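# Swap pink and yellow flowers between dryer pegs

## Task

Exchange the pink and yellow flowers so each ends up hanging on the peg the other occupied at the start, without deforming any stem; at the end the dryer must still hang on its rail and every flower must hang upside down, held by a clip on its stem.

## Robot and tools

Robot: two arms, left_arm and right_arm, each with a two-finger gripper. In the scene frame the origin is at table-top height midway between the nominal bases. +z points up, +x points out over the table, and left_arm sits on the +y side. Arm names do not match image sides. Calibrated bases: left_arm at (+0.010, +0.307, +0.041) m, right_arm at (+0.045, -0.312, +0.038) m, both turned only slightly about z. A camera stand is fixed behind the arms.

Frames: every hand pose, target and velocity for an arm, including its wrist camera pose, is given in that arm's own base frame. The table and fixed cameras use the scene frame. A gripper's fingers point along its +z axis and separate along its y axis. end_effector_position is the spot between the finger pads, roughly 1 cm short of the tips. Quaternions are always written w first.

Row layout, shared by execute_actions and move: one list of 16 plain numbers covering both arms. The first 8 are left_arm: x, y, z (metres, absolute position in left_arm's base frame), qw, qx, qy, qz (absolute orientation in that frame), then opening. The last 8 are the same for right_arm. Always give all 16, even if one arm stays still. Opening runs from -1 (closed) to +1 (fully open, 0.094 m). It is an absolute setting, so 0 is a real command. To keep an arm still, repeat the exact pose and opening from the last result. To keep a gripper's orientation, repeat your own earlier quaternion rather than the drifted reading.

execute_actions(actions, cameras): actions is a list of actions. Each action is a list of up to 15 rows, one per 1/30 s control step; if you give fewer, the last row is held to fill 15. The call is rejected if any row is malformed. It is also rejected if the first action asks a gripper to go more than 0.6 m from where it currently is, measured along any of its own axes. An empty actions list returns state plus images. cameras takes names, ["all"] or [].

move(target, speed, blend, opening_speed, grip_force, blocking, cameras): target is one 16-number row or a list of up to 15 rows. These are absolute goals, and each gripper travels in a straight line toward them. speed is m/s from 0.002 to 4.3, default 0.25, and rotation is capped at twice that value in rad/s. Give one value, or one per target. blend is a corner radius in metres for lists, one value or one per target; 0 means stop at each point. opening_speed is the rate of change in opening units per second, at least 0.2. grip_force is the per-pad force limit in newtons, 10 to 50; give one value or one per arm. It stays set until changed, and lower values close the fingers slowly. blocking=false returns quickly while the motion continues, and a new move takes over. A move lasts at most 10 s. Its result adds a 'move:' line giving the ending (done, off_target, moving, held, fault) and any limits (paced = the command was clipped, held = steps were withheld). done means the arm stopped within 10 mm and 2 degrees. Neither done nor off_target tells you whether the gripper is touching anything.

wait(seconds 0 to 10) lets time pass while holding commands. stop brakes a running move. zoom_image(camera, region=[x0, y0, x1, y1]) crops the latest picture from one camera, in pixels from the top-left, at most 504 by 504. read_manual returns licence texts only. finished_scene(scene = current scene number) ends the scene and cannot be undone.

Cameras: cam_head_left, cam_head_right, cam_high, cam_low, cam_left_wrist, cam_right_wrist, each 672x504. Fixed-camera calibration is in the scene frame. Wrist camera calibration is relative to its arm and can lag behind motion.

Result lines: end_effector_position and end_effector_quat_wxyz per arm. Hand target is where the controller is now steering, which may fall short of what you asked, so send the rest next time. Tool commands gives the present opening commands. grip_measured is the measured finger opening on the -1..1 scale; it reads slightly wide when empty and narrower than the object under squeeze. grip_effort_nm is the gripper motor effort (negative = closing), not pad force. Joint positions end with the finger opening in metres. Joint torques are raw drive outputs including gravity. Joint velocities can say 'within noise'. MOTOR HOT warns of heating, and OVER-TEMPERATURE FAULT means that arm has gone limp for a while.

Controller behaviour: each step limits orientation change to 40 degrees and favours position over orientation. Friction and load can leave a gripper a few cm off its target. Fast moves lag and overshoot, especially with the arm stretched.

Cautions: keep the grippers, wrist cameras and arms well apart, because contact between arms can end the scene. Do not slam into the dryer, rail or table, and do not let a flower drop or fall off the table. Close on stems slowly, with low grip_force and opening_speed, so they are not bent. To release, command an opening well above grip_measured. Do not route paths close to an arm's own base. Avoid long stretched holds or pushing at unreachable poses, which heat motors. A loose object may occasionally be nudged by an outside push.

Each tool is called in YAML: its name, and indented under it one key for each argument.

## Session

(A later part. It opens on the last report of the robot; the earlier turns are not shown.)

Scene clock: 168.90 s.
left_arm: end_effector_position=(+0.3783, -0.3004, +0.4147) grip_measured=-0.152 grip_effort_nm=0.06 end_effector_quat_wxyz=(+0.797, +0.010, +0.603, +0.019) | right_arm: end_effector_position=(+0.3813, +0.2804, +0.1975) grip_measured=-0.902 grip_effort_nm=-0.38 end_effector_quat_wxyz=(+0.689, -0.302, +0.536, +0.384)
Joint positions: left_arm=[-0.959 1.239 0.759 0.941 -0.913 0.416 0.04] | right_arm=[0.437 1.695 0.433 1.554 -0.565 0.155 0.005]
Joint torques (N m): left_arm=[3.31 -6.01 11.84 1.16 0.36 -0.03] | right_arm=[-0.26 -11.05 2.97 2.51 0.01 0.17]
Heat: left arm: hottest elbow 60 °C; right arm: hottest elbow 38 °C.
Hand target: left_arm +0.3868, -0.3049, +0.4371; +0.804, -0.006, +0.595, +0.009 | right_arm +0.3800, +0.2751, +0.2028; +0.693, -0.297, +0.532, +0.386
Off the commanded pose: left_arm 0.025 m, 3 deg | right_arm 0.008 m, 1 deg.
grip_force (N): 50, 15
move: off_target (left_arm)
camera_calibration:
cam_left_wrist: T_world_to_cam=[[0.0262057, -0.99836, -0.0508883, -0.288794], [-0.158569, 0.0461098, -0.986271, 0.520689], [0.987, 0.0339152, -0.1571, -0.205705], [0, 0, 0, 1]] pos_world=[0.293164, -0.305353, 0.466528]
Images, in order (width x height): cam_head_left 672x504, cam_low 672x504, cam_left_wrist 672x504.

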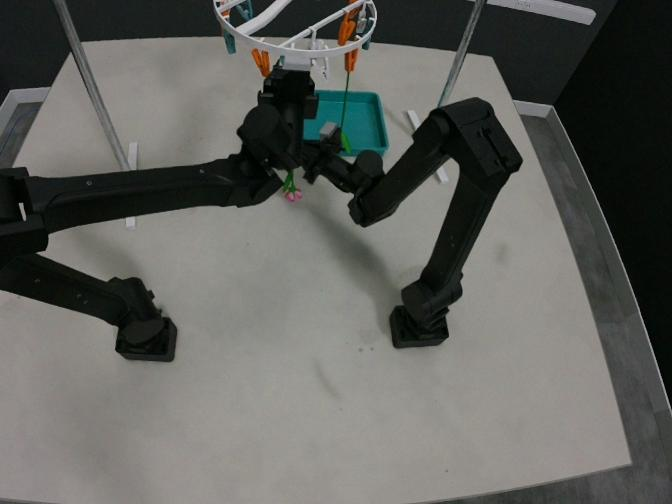

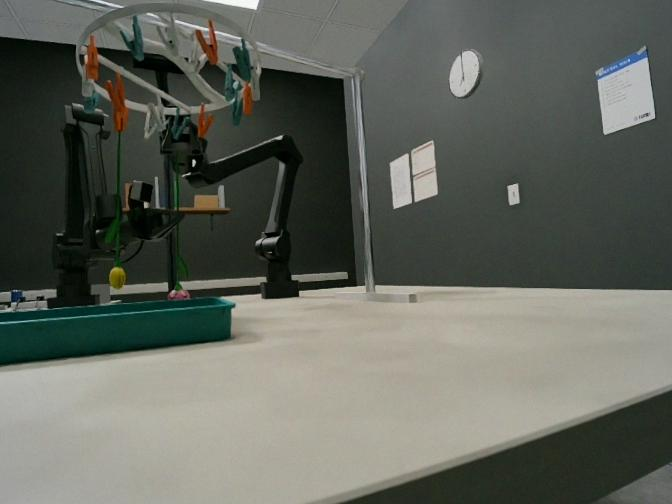

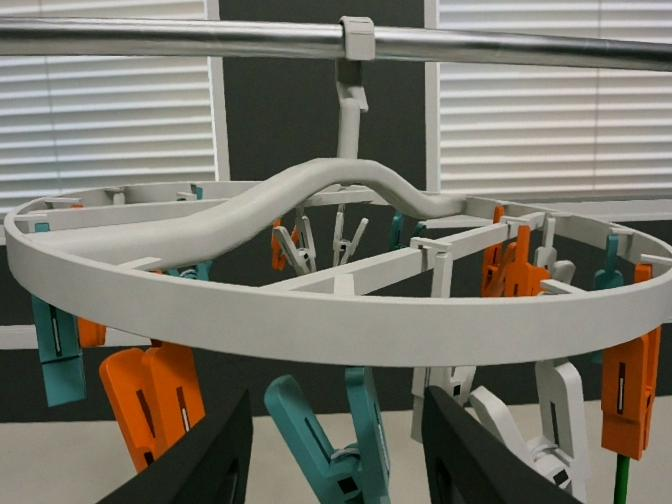

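move:
  target: [0.396, -0.302, 0.4355, 0.8038, -0.0065, 0.5948, 0.0088, -0.15, 0.380, 0.275, 0.203, 0.6929, -0.2964, 0.5317, 0.3863, -1.0]
  speed: 0.06
  cameras: ["cam_left_wrist", "cam_low", "cam_high"]

zoom_image:
  camera: "cam_left_wrist"
  region: [168, 304, 504, 504]

zoom_image:
  camera: "cam_high"
  region: [160, 100, 460, 325]

Scene clock: 200.77 s.
left_arm: end_effector_position=(+0.3855, -0.2971, +0.4126) grip_measured=-0.152 grip_effort_nm=0.06 end_effector_quat_wxyz=(+0.797, +0.011, +0.603, +0.018) | right_arm: end_effector_position=(+0.3813, +0.2804, +0.1975) grip_measured=-0.902 grip_effort_nm=-0.39 end_effector_quat_wxyz=(+0.689, -0.302, +0.536, +0.384)
Joint positions: left_arm=[-0.938 1.242 0.759 0.931 -0.893 0.398 0.04] | right_arm=[0.437 1.695 0.433 1.554 -0.565 0.155 0.005]
Joint torques (N m): left_arm=[3.37 -6.12 11.88 1.11 0.35 -0.08] | right_arm=[-0.26 -10.81 2.95 2.47 0.02 0.19]
Heat: left arm: hottest elbow 65 °C; right arm: hottest elbow 36 °C.
Hand target: left_arm +0.3947, -0.3008, +0.4352; +0.804, -0.006, +0.594, +0.009 | right_arm +0.3800, +0.2751, +0.2028; +0.693, -0.297, +0.532, +0.386
Off the commanded pose: left_arm 0.026 m, 3 deg | right_arm 0.008 m, 1 deg.
grip_force (N): 50, 15
move: off_target (left_arm)
camera_calibration:
cam_left_wrist: T_world_to_cam=[[0.0245369, -0.99843, -0.0503569, -0.285354], [-0.159183, 0.0458273, -0.986185, 0.519758], [0.986944, 0.0322139, -0.157809, -0.21341], [0, 0, 0, 1]] pos_world=[0.300362, -0.301851, 0.46453]
Images, in order (width x height): cam_high 672x504, cam_low 672x504, cam_left_wrist 672x504.

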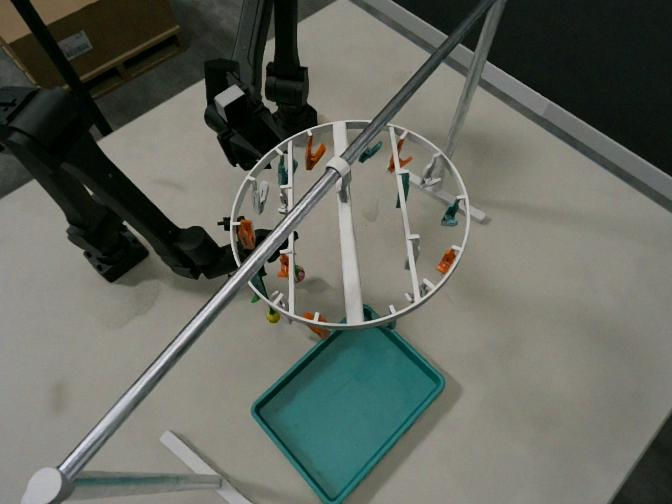

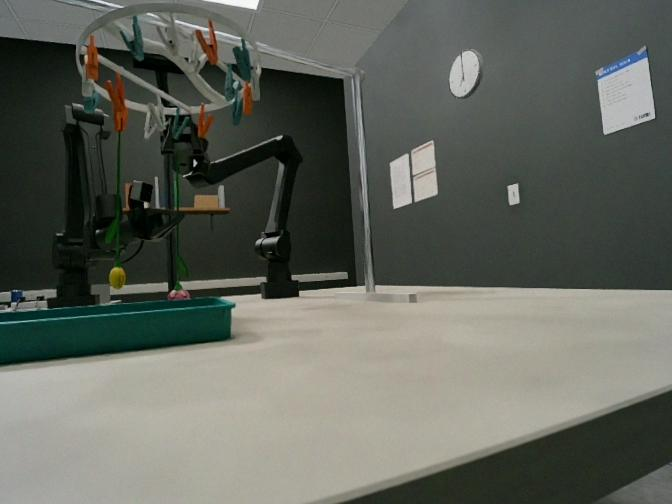

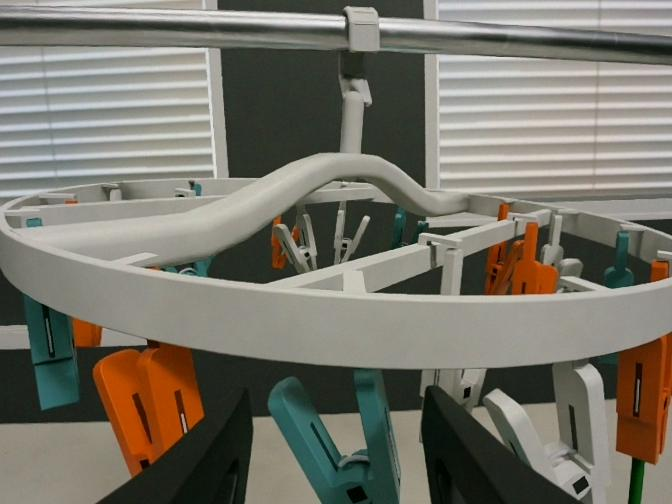

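Scaled by 1.500 from the camera's 672x504 image, which has a finer 960x720 frame.

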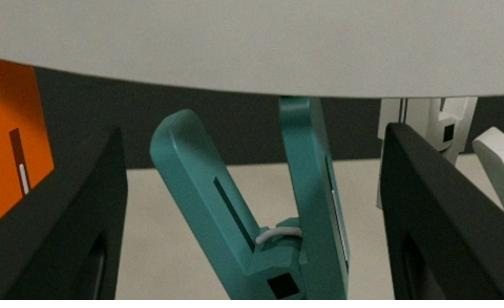

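Scaled by 1.680 from the camera's 672x504 image, which has a finer 960x720 frame.

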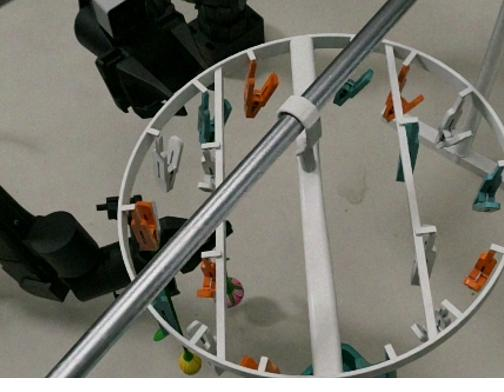

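move:
  target: [0.399, -0.299, 0.415, 0.8038, -0.0065, 0.5948, 0.0088, -0.15, 0.380, 0.275, 0.203, 0.6929, -0.2964, 0.5317, 0.3863, -1.0]
  speed: 0.06
  cameras: ["cam_left_wrist", "cam_low"]

zoom_image:
  camera: "cam_left_wrist"
  region: [168, 304, 504, 504]

zoom_image:
  camera: "cam_low"
  region: [110, 70, 250, 210]

Scene clock: 220.73 s.
left_arm: end_effector_position=(+0.3924, -0.2993, +0.4041) grip_measured=-0.152 grip_effort_nm=0.06 end_effector_quat_wxyz=(+0.797, +0.010, +0.603, +0.017) | right_arm: end_effector_position=(+0.3813, +0.2804, +0.1975) grip_measured=-0.902 grip_effort_nm=-0.39 end_effector_quat_wxyz=(+0.689, -0.302, +0.536, +0.384)
Joint positions: left_arm=[-0.926 1.271 0.759 0.955 -0.882 0.388 0.04] | right_arm=[0.437 1.695 0.433 1.554 -0.565 0.155 0.005]
Joint torques (N m): left_arm=[3.43 -6.42 9.47 2.3 0.35 -0.05] | right_arm=[-0.09 -10.81 2.95 2.48 0 0.17]
Heat: left arm: hottest elbow 66 °C; right arm: hottest elbow 35 °C.
Hand target: left_arm +0.3986, -0.2987, +0.4148; +0.804, -0.006, +0.595, +0.009 | right_arm +0.3800, +0.2751, +0.2028; +0.693, -0.297, +0.532, +0.386
Off the commanded pose: left_arm 0.013 m, 2 deg | right_arm 0.008 m, 1 deg.
grip_force (N): 50, 15
move: off_target (left_arm)
camera_calibration:
cam_left_wrist: T_world_to_cam=[[0.024002, -0.998591, -0.0473316, -0.289218], [-0.158681, 0.0429395, -0.986396, 0.511533], [0.987038, 0.031186, -0.157426, -0.222027], [0, 0, 0, 1]] pos_world=[0.307262, -0.303851, 0.455932]
Images, in order (width x height): cam_low 672x504, cam_left_wrist 672x504.

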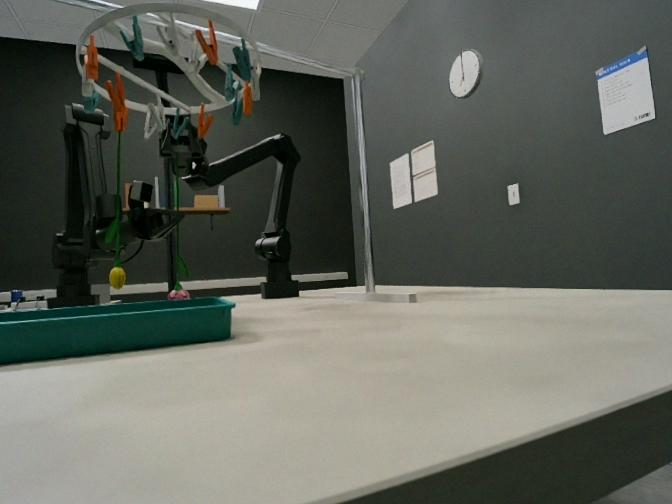

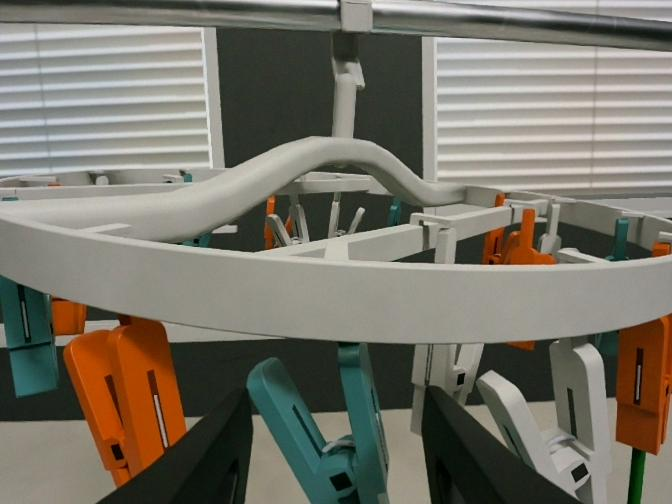

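Scaled by 1.500 from the camera's 672x504 image, which has a finer 960x720 frame.

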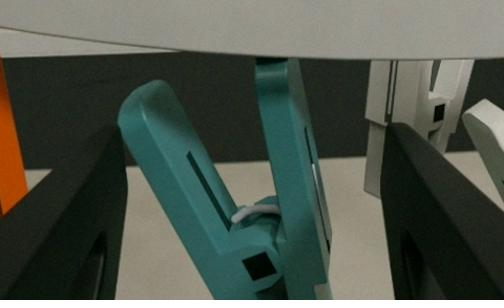

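Scaled by 3.600 from the camera's 672x504 image, which has a finer 960x720 frame.

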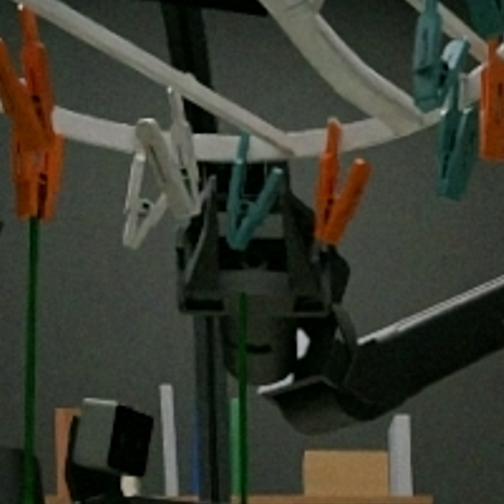

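move:
  target:
    - [0.399, -0.2942, 0.406, 0.8038, -0.0065, 0.5948, 0.0088, 0.0, 0.380, 0.275, 0.203, 0.6929, -0.2964, 0.5317, 0.3863, -1.0]
    - [0.410, -0.2942, 0.4065, 0.8038, -0.0065, 0.5948, 0.0088, 0.0, 0.380, 0.275, 0.203, 0.6929, -0.2964, 0.5317, 0.3863, -1.0]
  speed: 0.06
  cameras: ["cam_left_wrist", "cam_low"]

zoom_image:
  camera: "cam_left_wrist"
  region: [168, 304, 504, 504]

zoom_image:
  camera: "cam_low"
  region: [110, 70, 250, 210]

Scene clock: 249.47 s.
left_arm: end_effector_position=(+0.4032, -0.2943, +0.4006) grip_measured=-0.002 grip_effort_nm=0.06 end_effector_quat_wxyz=(+0.801, +0.004, +0.599, +0.013) | right_arm: end_effector_position=(+0.3813, +0.2804, +0.1975) grip_measured=-0.902 grip_effort_nm=-0.38 end_effector_quat_wxyz=(+0.689, -0.302, +0.536, +0.384)
Joint positions: left_arm=[-0.896 1.29 0.759 0.976 -0.855 0.368 0.047] | right_arm=[0.437 1.695 0.433 1.554 -0.565 0.155 0.005]
Joint torques (N m): left_arm=[3.37 -6.53 9.03 1.88 0.35 -0.07] | right_arm=[-0.21 -11.05 2.97 2.52 0.02 0.19]
Heat: left arm: hottest elbow 62 °C; right arm: hottest elbow 34 °C.
Hand target: left_arm +0.4098, -0.2941, +0.4065; +0.804, -0.006, +0.595, +0.009 | right_arm +0.3800, +0.2751, +0.2028; +0.693, -0.297, +0.532, +0.386
Off the commanded pose: left_arm 0.009 m, 1 deg | right_arm 0.008 m, 1 deg.
grip_force (N): 50, 15
move: done
camera_calibration:
cam_left_wrist: T_world_to_cam=[[0.0248017, -0.999158, -0.0326718, -0.291028], [-0.147876, 0.0286556, -0.988591, 0.501963], [0.988695, 0.0293501, -0.147041, -0.23872], [0, 0, 0, 1]] pos_world=[0.317468, -0.29816, 0.451625]
Images, in order (width x height): cam_low 672x504, cam_left_wrist 672x504.

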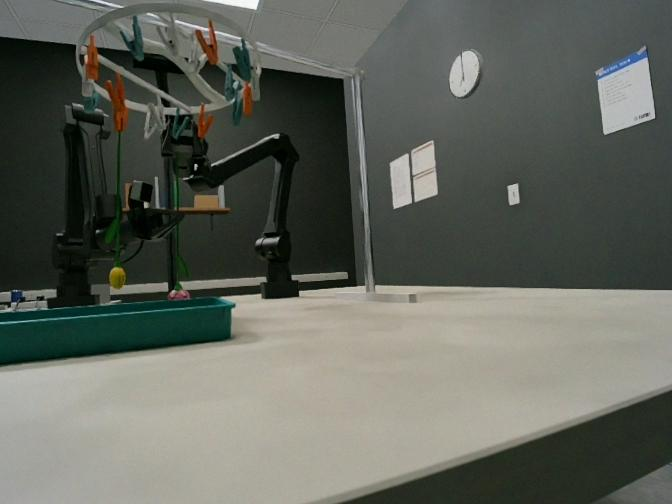

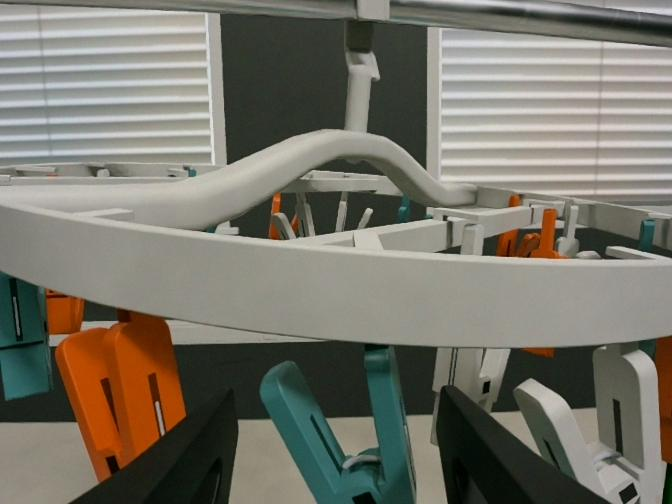

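Scaled by 1.500 from the camera's 672x504 image, which has a finer 960x720 frame.

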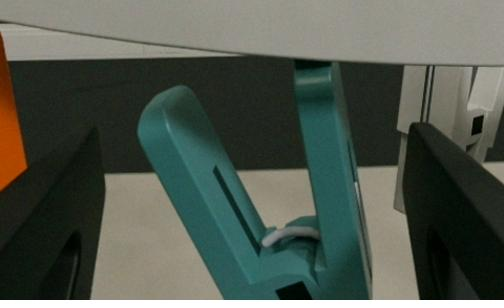

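Scaled by 3.600 from the camera's 672x504 image, which has a finer 960x720 frame.

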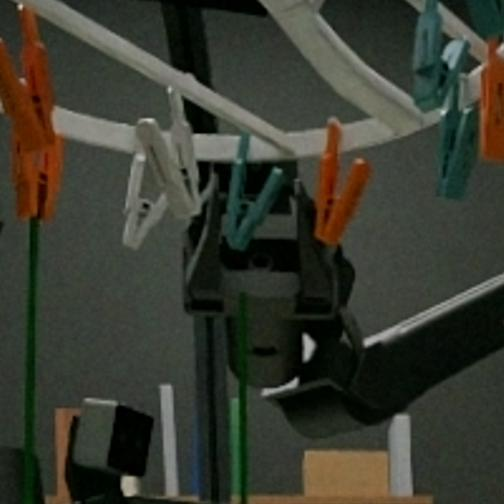

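move:
  target: [0.4215, -0.297, 0.4055, 0.8038, -0.0065, 0.5948, 0.0088, 0.0, 0.380, 0.275, 0.203, 0.6929, -0.2964, 0.5317, 0.3863, -1.0]
  speed: 0.06
  cameras: ["cam_left_wrist", "cam_low"]

zoom_image:
  camera: "cam_left_wrist"
  region: [168, 304, 504, 504]

zoom_image:
  camera: "cam_low"
  region: [110, 70, 250, 210]

Scene clock: 262.83 s.
left_arm: end_effector_position=(+0.4124, -0.2947, +0.3900) grip_measured=-0.002 grip_effort_nm=0.06 end_effector_quat_wxyz=(+0.798, +0.009, +0.603, +0.016) | right_arm: end_effector_position=(+0.3813, +0.2804, +0.1975) grip_measured=-0.902 grip_effort_nm=-0.39 end_effector_quat_wxyz=(+0.689, -0.302, +0.536, +0.384)
Joint positions: left_arm=[-0.878 1.315 0.759 0.976 -0.839 0.356 0.047] | right_arm=[0.437 1.695 0.433 1.554 -0.565 0.155 0.005]
Joint torques (N m): left_arm=[3.43 -6.89 10.4 1.72 0.31 -0.04] | right_arm=[-0.15 -10.93 2.95 2.51 0.01 0.19]
Heat: left arm: hottest elbow 61 °C; right arm: hottest elbow 34 °C.
Hand target: left_arm +0.4208, -0.2964, +0.4054; +0.804, -0.007, +0.595, +0.009 | right_arm +0.3800, +0.2751, +0.2028; +0.693, -0.297, +0.532, +0.386
Off the commanded pose: left_arm 0.018 m, 2 deg | right_arm 0.008 m, 1 deg.
grip_force (N): 50, 15
move: off_target (left_arm)
camera_calibration:
cam_left_wrist: T_world_to_cam=[[0.0246211, -0.998666, -0.045383, -0.286858], [-0.158168, 0.0409335, -0.986563, 0.499892], [0.987105, 0.0314684, -0.156949, -0.244181], [0, 0, 0, 1]] pos_world=[0.327162, -0.299253, 0.441833]
Images, in order (width x height): cam_low 672x504, cam_left_wrist 672x504.

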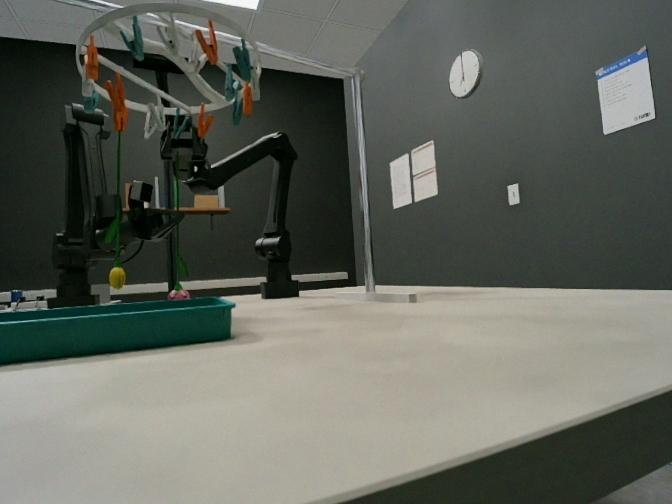

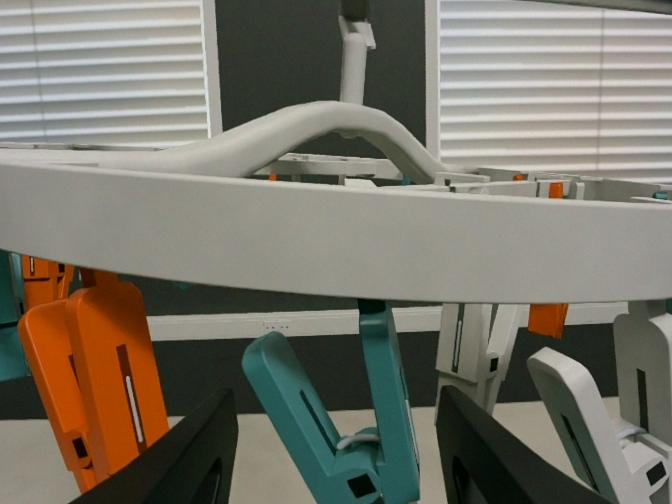

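Scaled by 1.500 from the camera's 672x504 image, which has a finer 960x720 frame.

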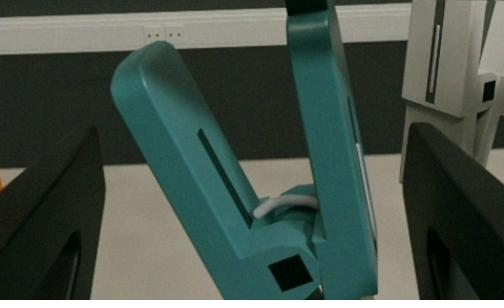

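Scaled by 3.600 from the camera's 672x504 image, which has a finer 960x720 frame.

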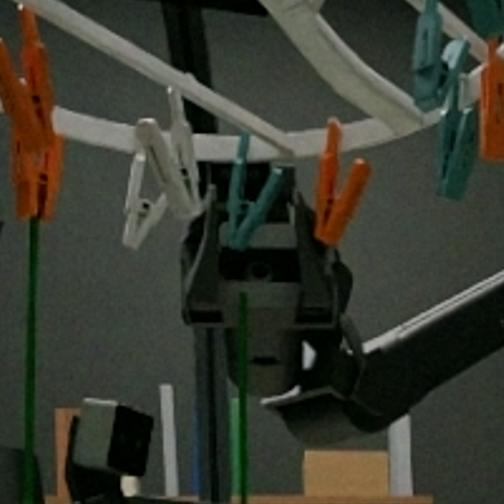

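move:
  target: [0.4245, -0.300, 0.418, 0.8038, -0.0065, 0.5948, 0.0088, 0.0, 0.380, 0.275, 0.203, 0.6929, -0.2964, 0.5317, 0.3863, -1.0]
  speed: 0.06
  cameras: ["cam_left_wrist", "cam_low"]

zoom_image:
  camera: "cam_left_wrist"
  region: [168, 304, 504, 504]

zoom_image:
  camera: "cam_low"
  region: [110, 70, 250, 210]

Scene clock: 268.33 s.
left_arm: end_effector_position=(+0.4147, -0.2973, +0.3920) grip_measured=-0.002 grip_effort_nm=0.06 end_effector_quat_wxyz=(+0.795, +0.012, +0.606, +0.019) | right_arm: end_effector_position=(+0.3813, +0.2804, +0.1975) grip_measured=-0.902 grip_effort_nm=-0.39 end_effector_quat_wxyz=(+0.689, -0.302, +0.536, +0.384)
Joint positions: left_arm=[-0.878 1.315 0.772 0.952 -0.839 0.355 0.047] | right_arm=[0.437 1.695 0.433 1.554 -0.565 0.155 0.005]
Joint torques (N m): left_arm=[3.37 -7.65 11.54 1.25 0.33 -0.07] | right_arm=[-0.26 -10.93 3 2.48 0.01 0.19]
Heat: left arm: hottest elbow 61 °C; right arm: hottest elbow 34 °C.
Hand target: left_arm +0.4230, -0.2988, +0.4178; +0.804, -0.007, +0.594, +0.009 | right_arm +0.3800, +0.2751, +0.2028; +0.693, -0.297, +0.532, +0.386
Off the commanded pose: left_arm 0.028 m, 3 deg | right_arm 0.008 m, 1 deg.
grip_force (N): 50, 15
move: off_target (left_arm)
camera_calibration:
cam_left_wrist: T_world_to_cam=[[0.0241097, -0.998231, -0.05435, -0.285511], [-0.165664, 0.0496248, -0.984933, 0.507386], [0.985888, 0.0327502, -0.164174, -0.242339], [0, 0, 0, 1]] pos_world=[0.329858, -0.302248, 0.444438]
Images, in order (width x height): cam_low 672x504, cam_left_wrist 672x504.

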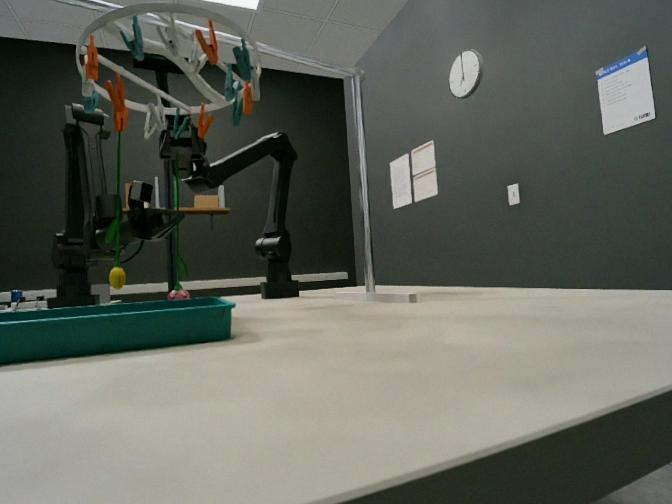

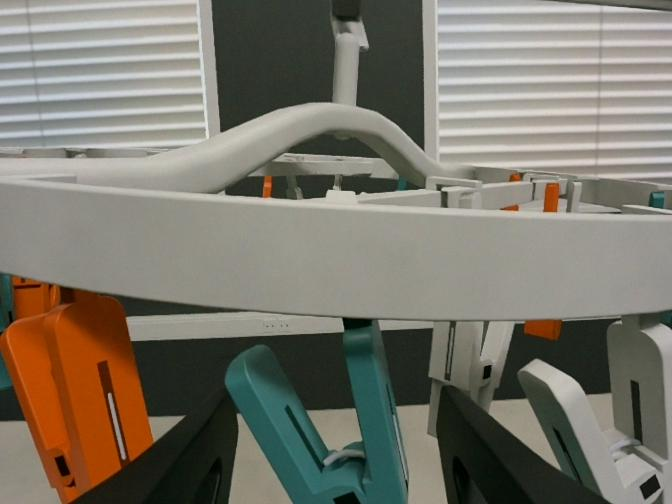

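Scaled by 1.500 from the camera's 672x504 image, which has a finer 960x720 frame.

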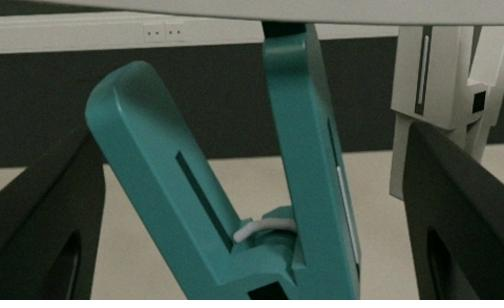

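Scaled by 3.600 from the camera's 672x504 image, which has a finer 960x720 frame.

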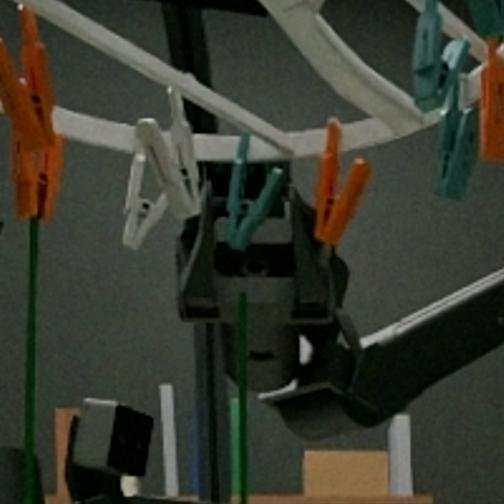

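move:
  target: [0.4265, -0.300, 0.425, 0.8038, -0.0065, 0.5948, 0.0088, 0.0, 0.380, 0.275, 0.203, 0.6929, -0.2964, 0.5317, 0.3863, -1.0]
  speed: 0.06
  cameras: ["cam_left_wrist"]

zoom_image:
  camera: "cam_left_wrist"
  region: [168, 304, 504, 504]

Scene clock: 273.67 s.
left_arm: end_effector_position=(+0.4177, -0.2991, +0.3949) grip_measured=-0.002 grip_effort_nm=0.06 end_effector_quat_wxyz=(+0.794, +0.015, +0.608, +0.021) | right_arm: end_effector_position=(+0.3813, +0.2804, +0.1975) grip_measured=-0.902 grip_effort_nm=-0.39 end_effector_quat_wxyz=(+0.689, -0.302, +0.536, +0.384)
Joint positions: left_arm=[-0.874 1.315 0.785 0.929 -0.835 0.354 0.047] | right_arm=[0.437 1.695 0.433 1.554 -0.565 0.155 0.005]
Joint torques (N m): left_arm=[3.49 -8.23 11.66 1.28 0.32 -0.07] | right_arm=[-0.26 -10.99 2.97 2.48 0.01 0.17]
Heat: left arm: hottest elbow 61 °C; right arm: hottest elbow 34 °C.
Hand target: left_arm +0.4248, -0.2987, +0.4247; +0.804, -0.006, +0.594, +0.009 | right_arm +0.3800, +0.2751, +0.2028; +0.693, -0.297, +0.532, +0.386
Off the commanded pose: left_arm 0.031 m, 3 deg | right_arm 0.008 m, 1 deg.
grip_force (N): 50, 15
move: off_target (left_arm)
camera_calibration:
cam_left_wrist: T_world_to_cam=[[0.023219, -0.997883, -0.0607482, -0.284241], [-0.170686, 0.0559155, -0.983738, 0.514244], [0.985052, 0.0332103, -0.169026, -0.242404], [0, 0, 0, 1]] pos_world=[0.333155, -0.304344, 0.447642]
Images, in order (width x height): cam_left_wrist 672x504.

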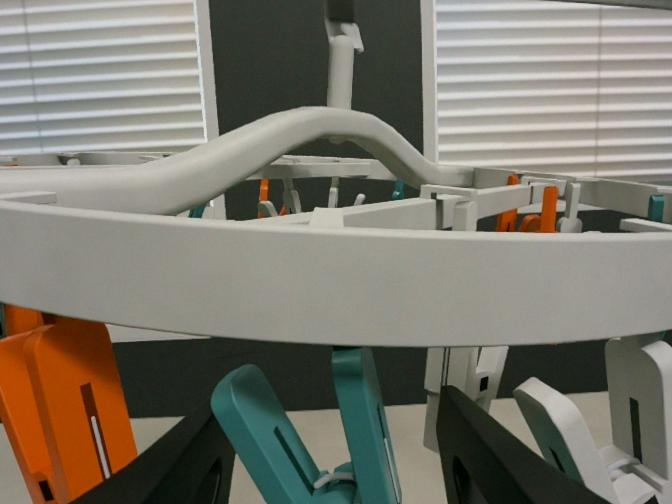

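Scaled by 1.500 from the camera's 672x504 image, which has a finer 960x720 frame.

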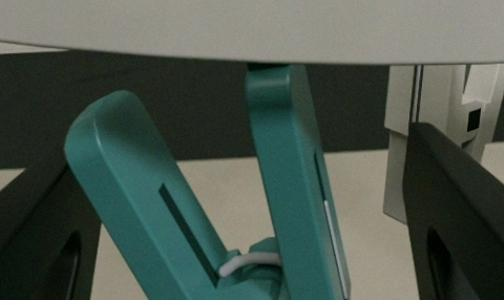

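move:
  target:
    - [0.4265, -0.299, 0.431, 0.8038, -0.0065, 0.5948, 0.0088, 0.0, 0.380, 0.275, 0.203, 0.6929, -0.2964, 0.5317, 0.3863, -1.0]
    - [0.4265, -0.299, 0.431, 0.8038, -0.0065, 0.5948, 0.0088, -0.64, 0.380, 0.275, 0.203, 0.6929, -0.2964, 0.5317, 0.3863, -1.0]
  speed: 0.06
  opening_speed: 0.4
  cameras: ["cam_left_wrist", "cam_low", "cam_high"]

zoom_image:
  camera: "cam_left_wrist"
  region: [168, 304, 504, 504]

zoom_image:
  camera: "cam_low"
  region: [130, 80, 230, 180]

zoom_image:
  camera: "cam_high"
  region: [200, 180, 340, 320]

Scene clock: 283.83 s.
left_arm: end_effector_position=(+0.4196, -0.3005, +0.3952) grip_measured=-0.573 grip_effort_nm=-0.99 end_effector_quat_wxyz=(+0.791, +0.019, +0.611, +0.023) | right_arm: end_effector_position=(+0.3813, +0.2804, +0.1975) grip_measured=-0.902 grip_effort_nm=-0.39 end_effector_quat_wxyz=(+0.689, -0.302, +0.536, +0.384)
Joint positions: left_arm=[-0.873 1.315 0.792 0.909 -0.833 0.352 0.02] | right_arm=[0.437 1.695 0.433 1.554 -0.565 0.155 0.005]
Joint torques (N m): left_arm=[3.43 -9.11 11.73 1.25 0.31 -0.06] | right_arm=[-0.44 -11.05 2.99 2.55 0 0.18]
Heat: left arm: hottest elbow 63 °C; right arm: hottest elbow 33 °C.
Hand target: left_arm +0.4246, -0.2976, +0.4306; +0.804, -0.006, +0.594, +0.009 | right_arm +0.3800, +0.2751, +0.2028; +0.693, -0.297, +0.532, +0.386
Off the commanded pose: left_arm 0.036 m, 4 deg | right_arm 0.008 m, 1 deg.
grip_force (N): 50, 15
move: off_target (left_arm); target 2's new opening was sent with left_arm's hand 0.036 m and 4 deg from that target
camera_calibration:
cam_left_wrist: T_world_to_cam=[[0.0220683, -0.997351, -0.0693106, -0.28174], [-0.177756, 0.0643086, -0.981971, 0.519782], [0.983827, 0.0339908, -0.175866, -0.240731], [0, 0, 0, 1]] pos_world=[0.33545, -0.306238, 0.448547]
Images, in order (width x height): cam_high 672x504, cam_low 672x504, cam_left_wrist 672x504.

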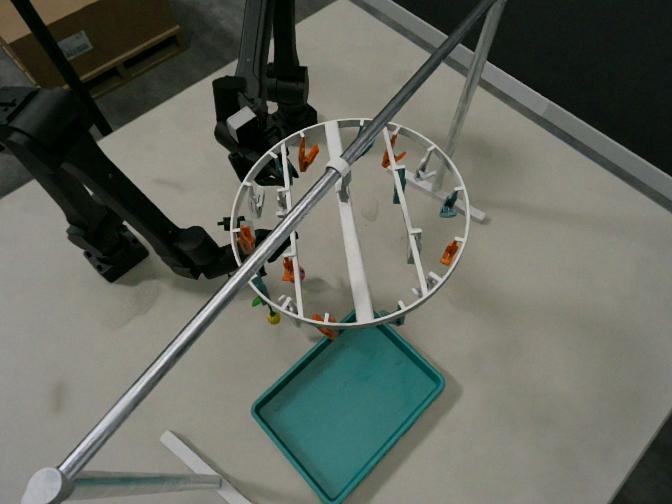

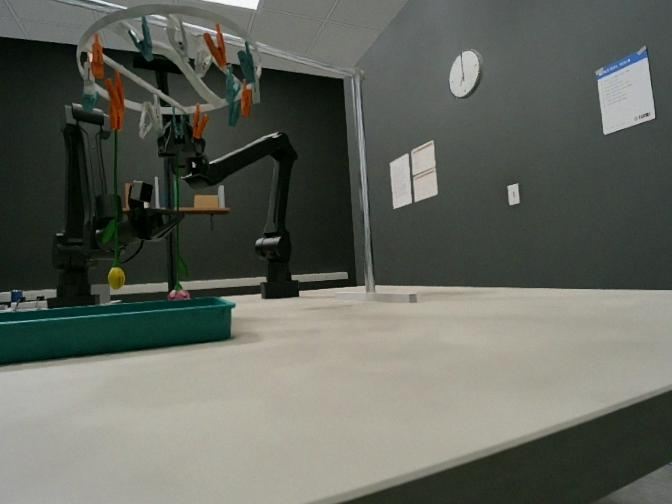

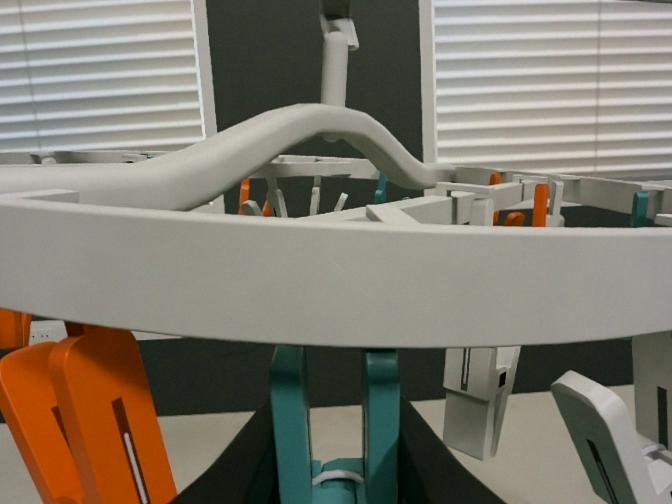

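Scaled by 1.500 from the camera's 672x504 image, which has a finer 960x720 frame.

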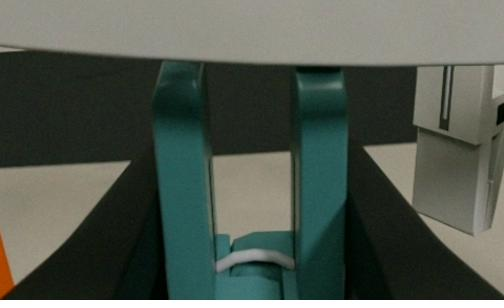

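Scaled by 5.040 from the camera's 672x504 image, which has a finer 960x720 frame.

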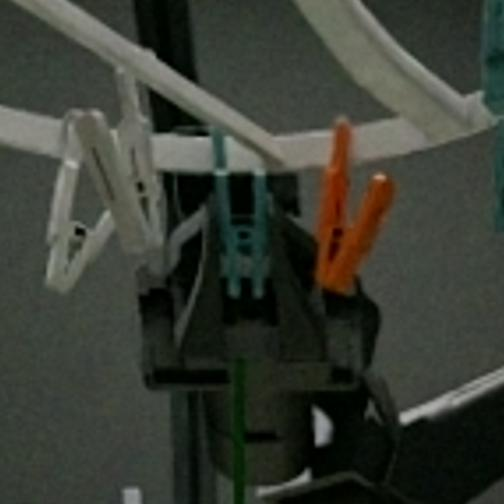

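Scaled by 3.600 from the camera's 672x504 image, which has a finer 960x720 frame.

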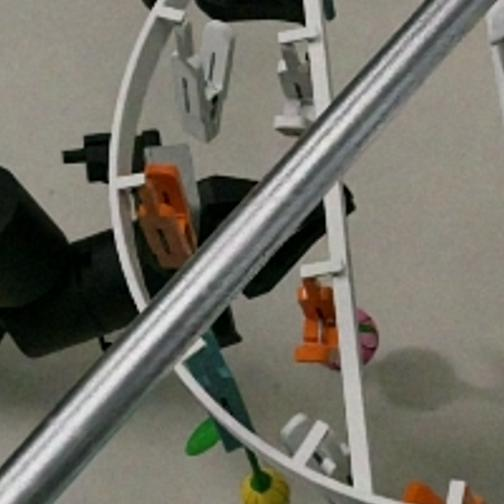

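zoom_image:
  camera: "cam_high"
  region: [230, 130, 350, 290]

Scaled by 3.150 from the camera's 672x504 image, which has a finer 960x720 frame.

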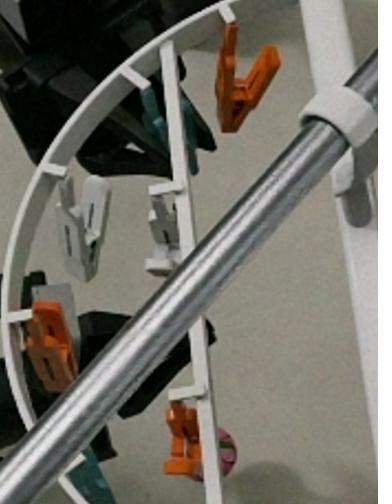

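zoom_image:
  camera: "cam_high"
  region: [265, 145, 315, 205]

zoom_image:
  camera: "cam_high"
  region: [270, 200, 320, 285]

Scaled by 8.400 from the camera's 672x504 image, which has a finer 960x720 frame.

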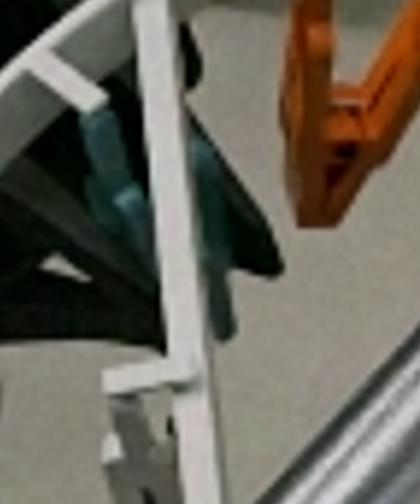

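Scaled by 5.929 from the camera's 672x504 image, which has a finer 960x720 frame.

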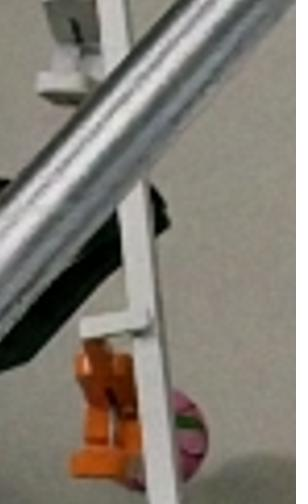

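move:
  target: [0.4265, -0.299, 0.431, 0.8038, -0.0065, 0.5948, 0.0088, -0.64, 0.390, 0.275, 0.203, 0.6929, -0.2964, 0.5317, 0.3863, -1.0]
  speed: 0.06
  cameras: ["cam_low", "cam_high"]

zoom_image:
  camera: "cam_low"
  region: [130, 80, 230, 180]

zoom_image:
  camera: "cam_high"
  region: [265, 145, 315, 205]

Scene clock: 316.27 s.
left_arm: end_effector_position=(+0.4196, -0.3005, +0.3952) grip_measured=-0.577 grip_effort_nm=-1.06 end_effector_quat_wxyz=(+0.791, +0.019, +0.611, +0.023) | right_arm: end_effector_position=(+0.3831, +0.2767, +0.1972) grip_measured=-0.902 grip_effort_nm=-0.39 end_effector_quat_wxyz=(+0.688, -0.302, +0.537, +0.384)
Joint positions: left_arm=[-0.873 1.315 0.792 0.909 -0.833 0.352 0.02] | right_arm=[0.424 1.695 0.433 1.554 -0.578 0.16 0.005]
Joint torques (N m): left_arm=[3.43 -9.11 11.71 1.24 0.31 -0.07] | right_arm=[-0.32 -9.47 4.78 2.07 0.03 0.2]
Heat: left arm: hottest elbow 68 °C; right arm: hottest elbow 33 °C.
Hand target: left_arm +0.4246, -0.2976, +0.4306; +0.804, -0.006, +0.594, +0.009 | right_arm +0.3899, +0.2749, +0.2029; +0.693, -0.296, +0.532, +0.386
Off the commanded pose: left_arm 0.036 m, 4 deg | right_arm 0.009 m, 1 deg.
grip_force (N): 50, 15
move: off_target (left_arm)
Images, in order (width x height): cam_high 672x504, cam_low 672x504.

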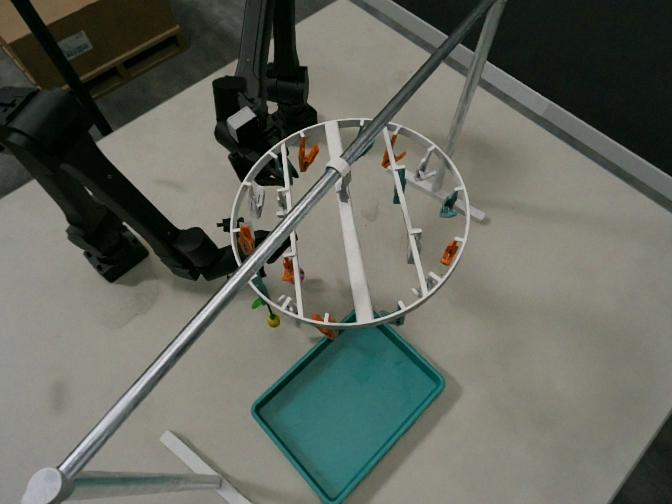

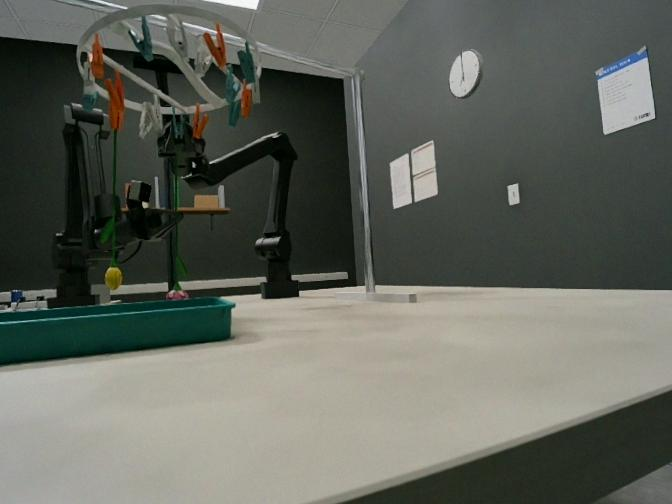

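Scaled by 5.040 from the camera's 672x504 image, which has a finer 960x720 frame.

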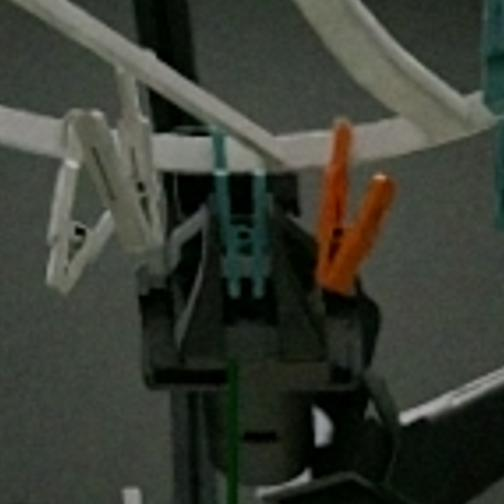

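Scaled by 8.400 from the camera's 672x504 image, which has a finer 960x720 frame.

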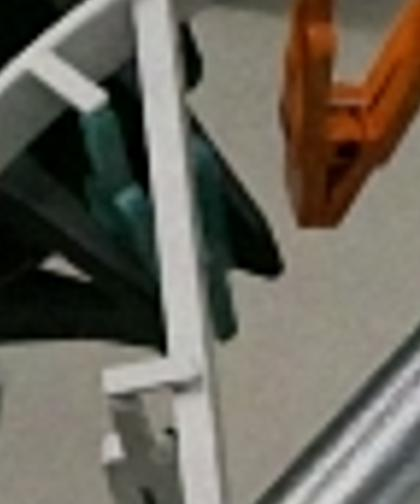

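move:
  target: [0.4265, -0.299, 0.431, 0.8038, -0.0065, 0.5948, 0.0088, -0.64, 0.402, 0.283, 0.204, 0.6929, -0.2964, 0.5317, 0.3863, -1.0]
  speed: 0.06
  cameras: ["cam_low", "cam_high"]

zoom_image:
  camera: "cam_low"
  region: [130, 80, 230, 180]

zoom_image:
  camera: "cam_high"
  region: [265, 145, 315, 205]

Scene clock: 321.30 s.
left_arm: end_effector_position=(+0.4196, -0.3005, +0.3952) grip_measured=-0.577 grip_effort_nm=-1.06 end_effector_quat_wxyz=(+0.791, +0.019, +0.611, +0.023) | right_arm: end_effector_position=(+0.3911, +0.2800, +0.2017) grip_measured=-0.902 grip_effort_nm=-0.39 end_effector_quat_wxyz=(+0.692, -0.301, +0.532, +0.384)
Joint positions: left_arm=[-0.873 1.315 0.792 0.909 -0.833 0.352 0.02] | right_arm=[0.424 1.7 0.459 1.546 -0.576 0.16 0.005]
Joint torques (N m): left_arm=[3.43 -9.11 11.71 1.25 0.31 -0.06] | right_arm=[0.44 -9.11 5.83 1.42 0.21 0.16]
Heat: left arm: hottest elbow 68 °C; right arm: hottest elbow 33 °C.
Hand target: left_arm +0.4246, -0.2976, +0.4306; +0.804, -0.006, +0.594, +0.009 | right_arm +0.4017, +0.2828, +0.2042; +0.693, -0.296, +0.532, +0.386
Off the commanded pose: left_arm 0.036 m, 4 deg | right_arm 0.011 m, 1 deg.
grip_force (N): 50, 15
move: off_target (left_arm, right_arm)
Images, in order (width x height): cam_high 672x504, cam_low 672x504.

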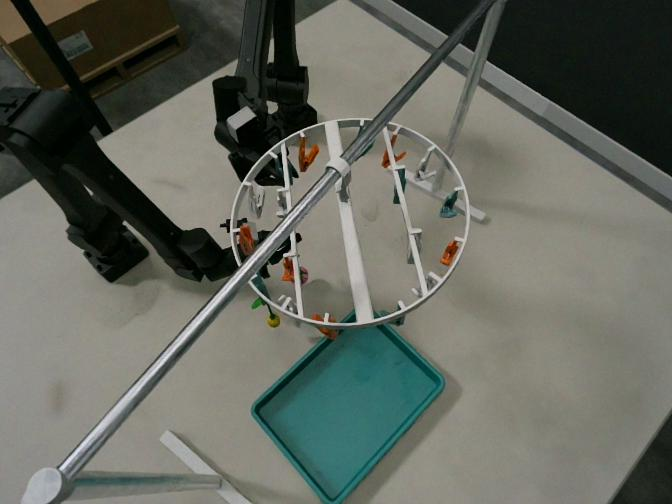

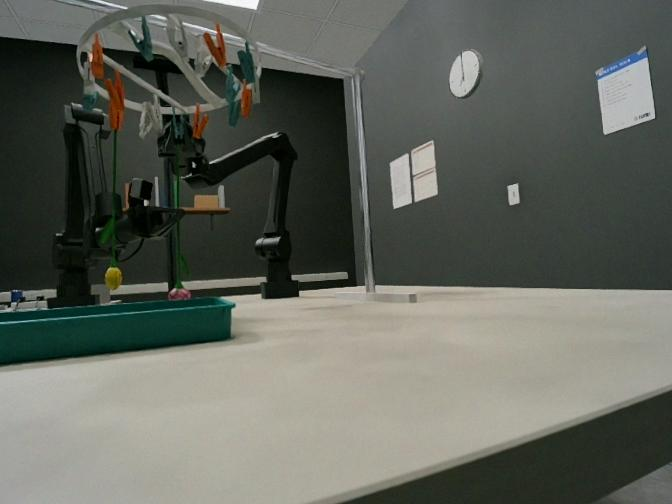

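Scaled by 5.040 from the camera's 672x504 image, which has a finer 960x720 frame.

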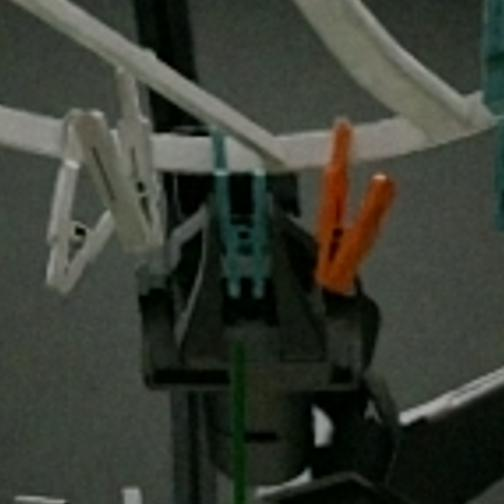

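Scaled by 8.400 from the camera's 672x504 image, which has a finer 960x720 frame.

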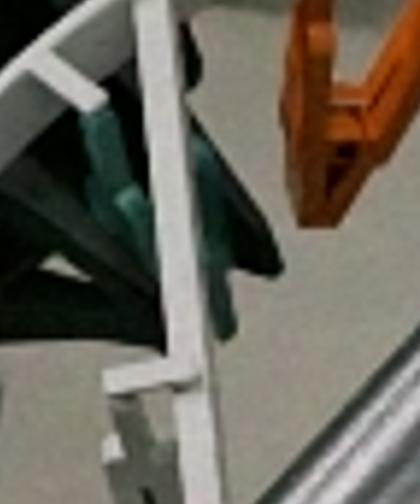

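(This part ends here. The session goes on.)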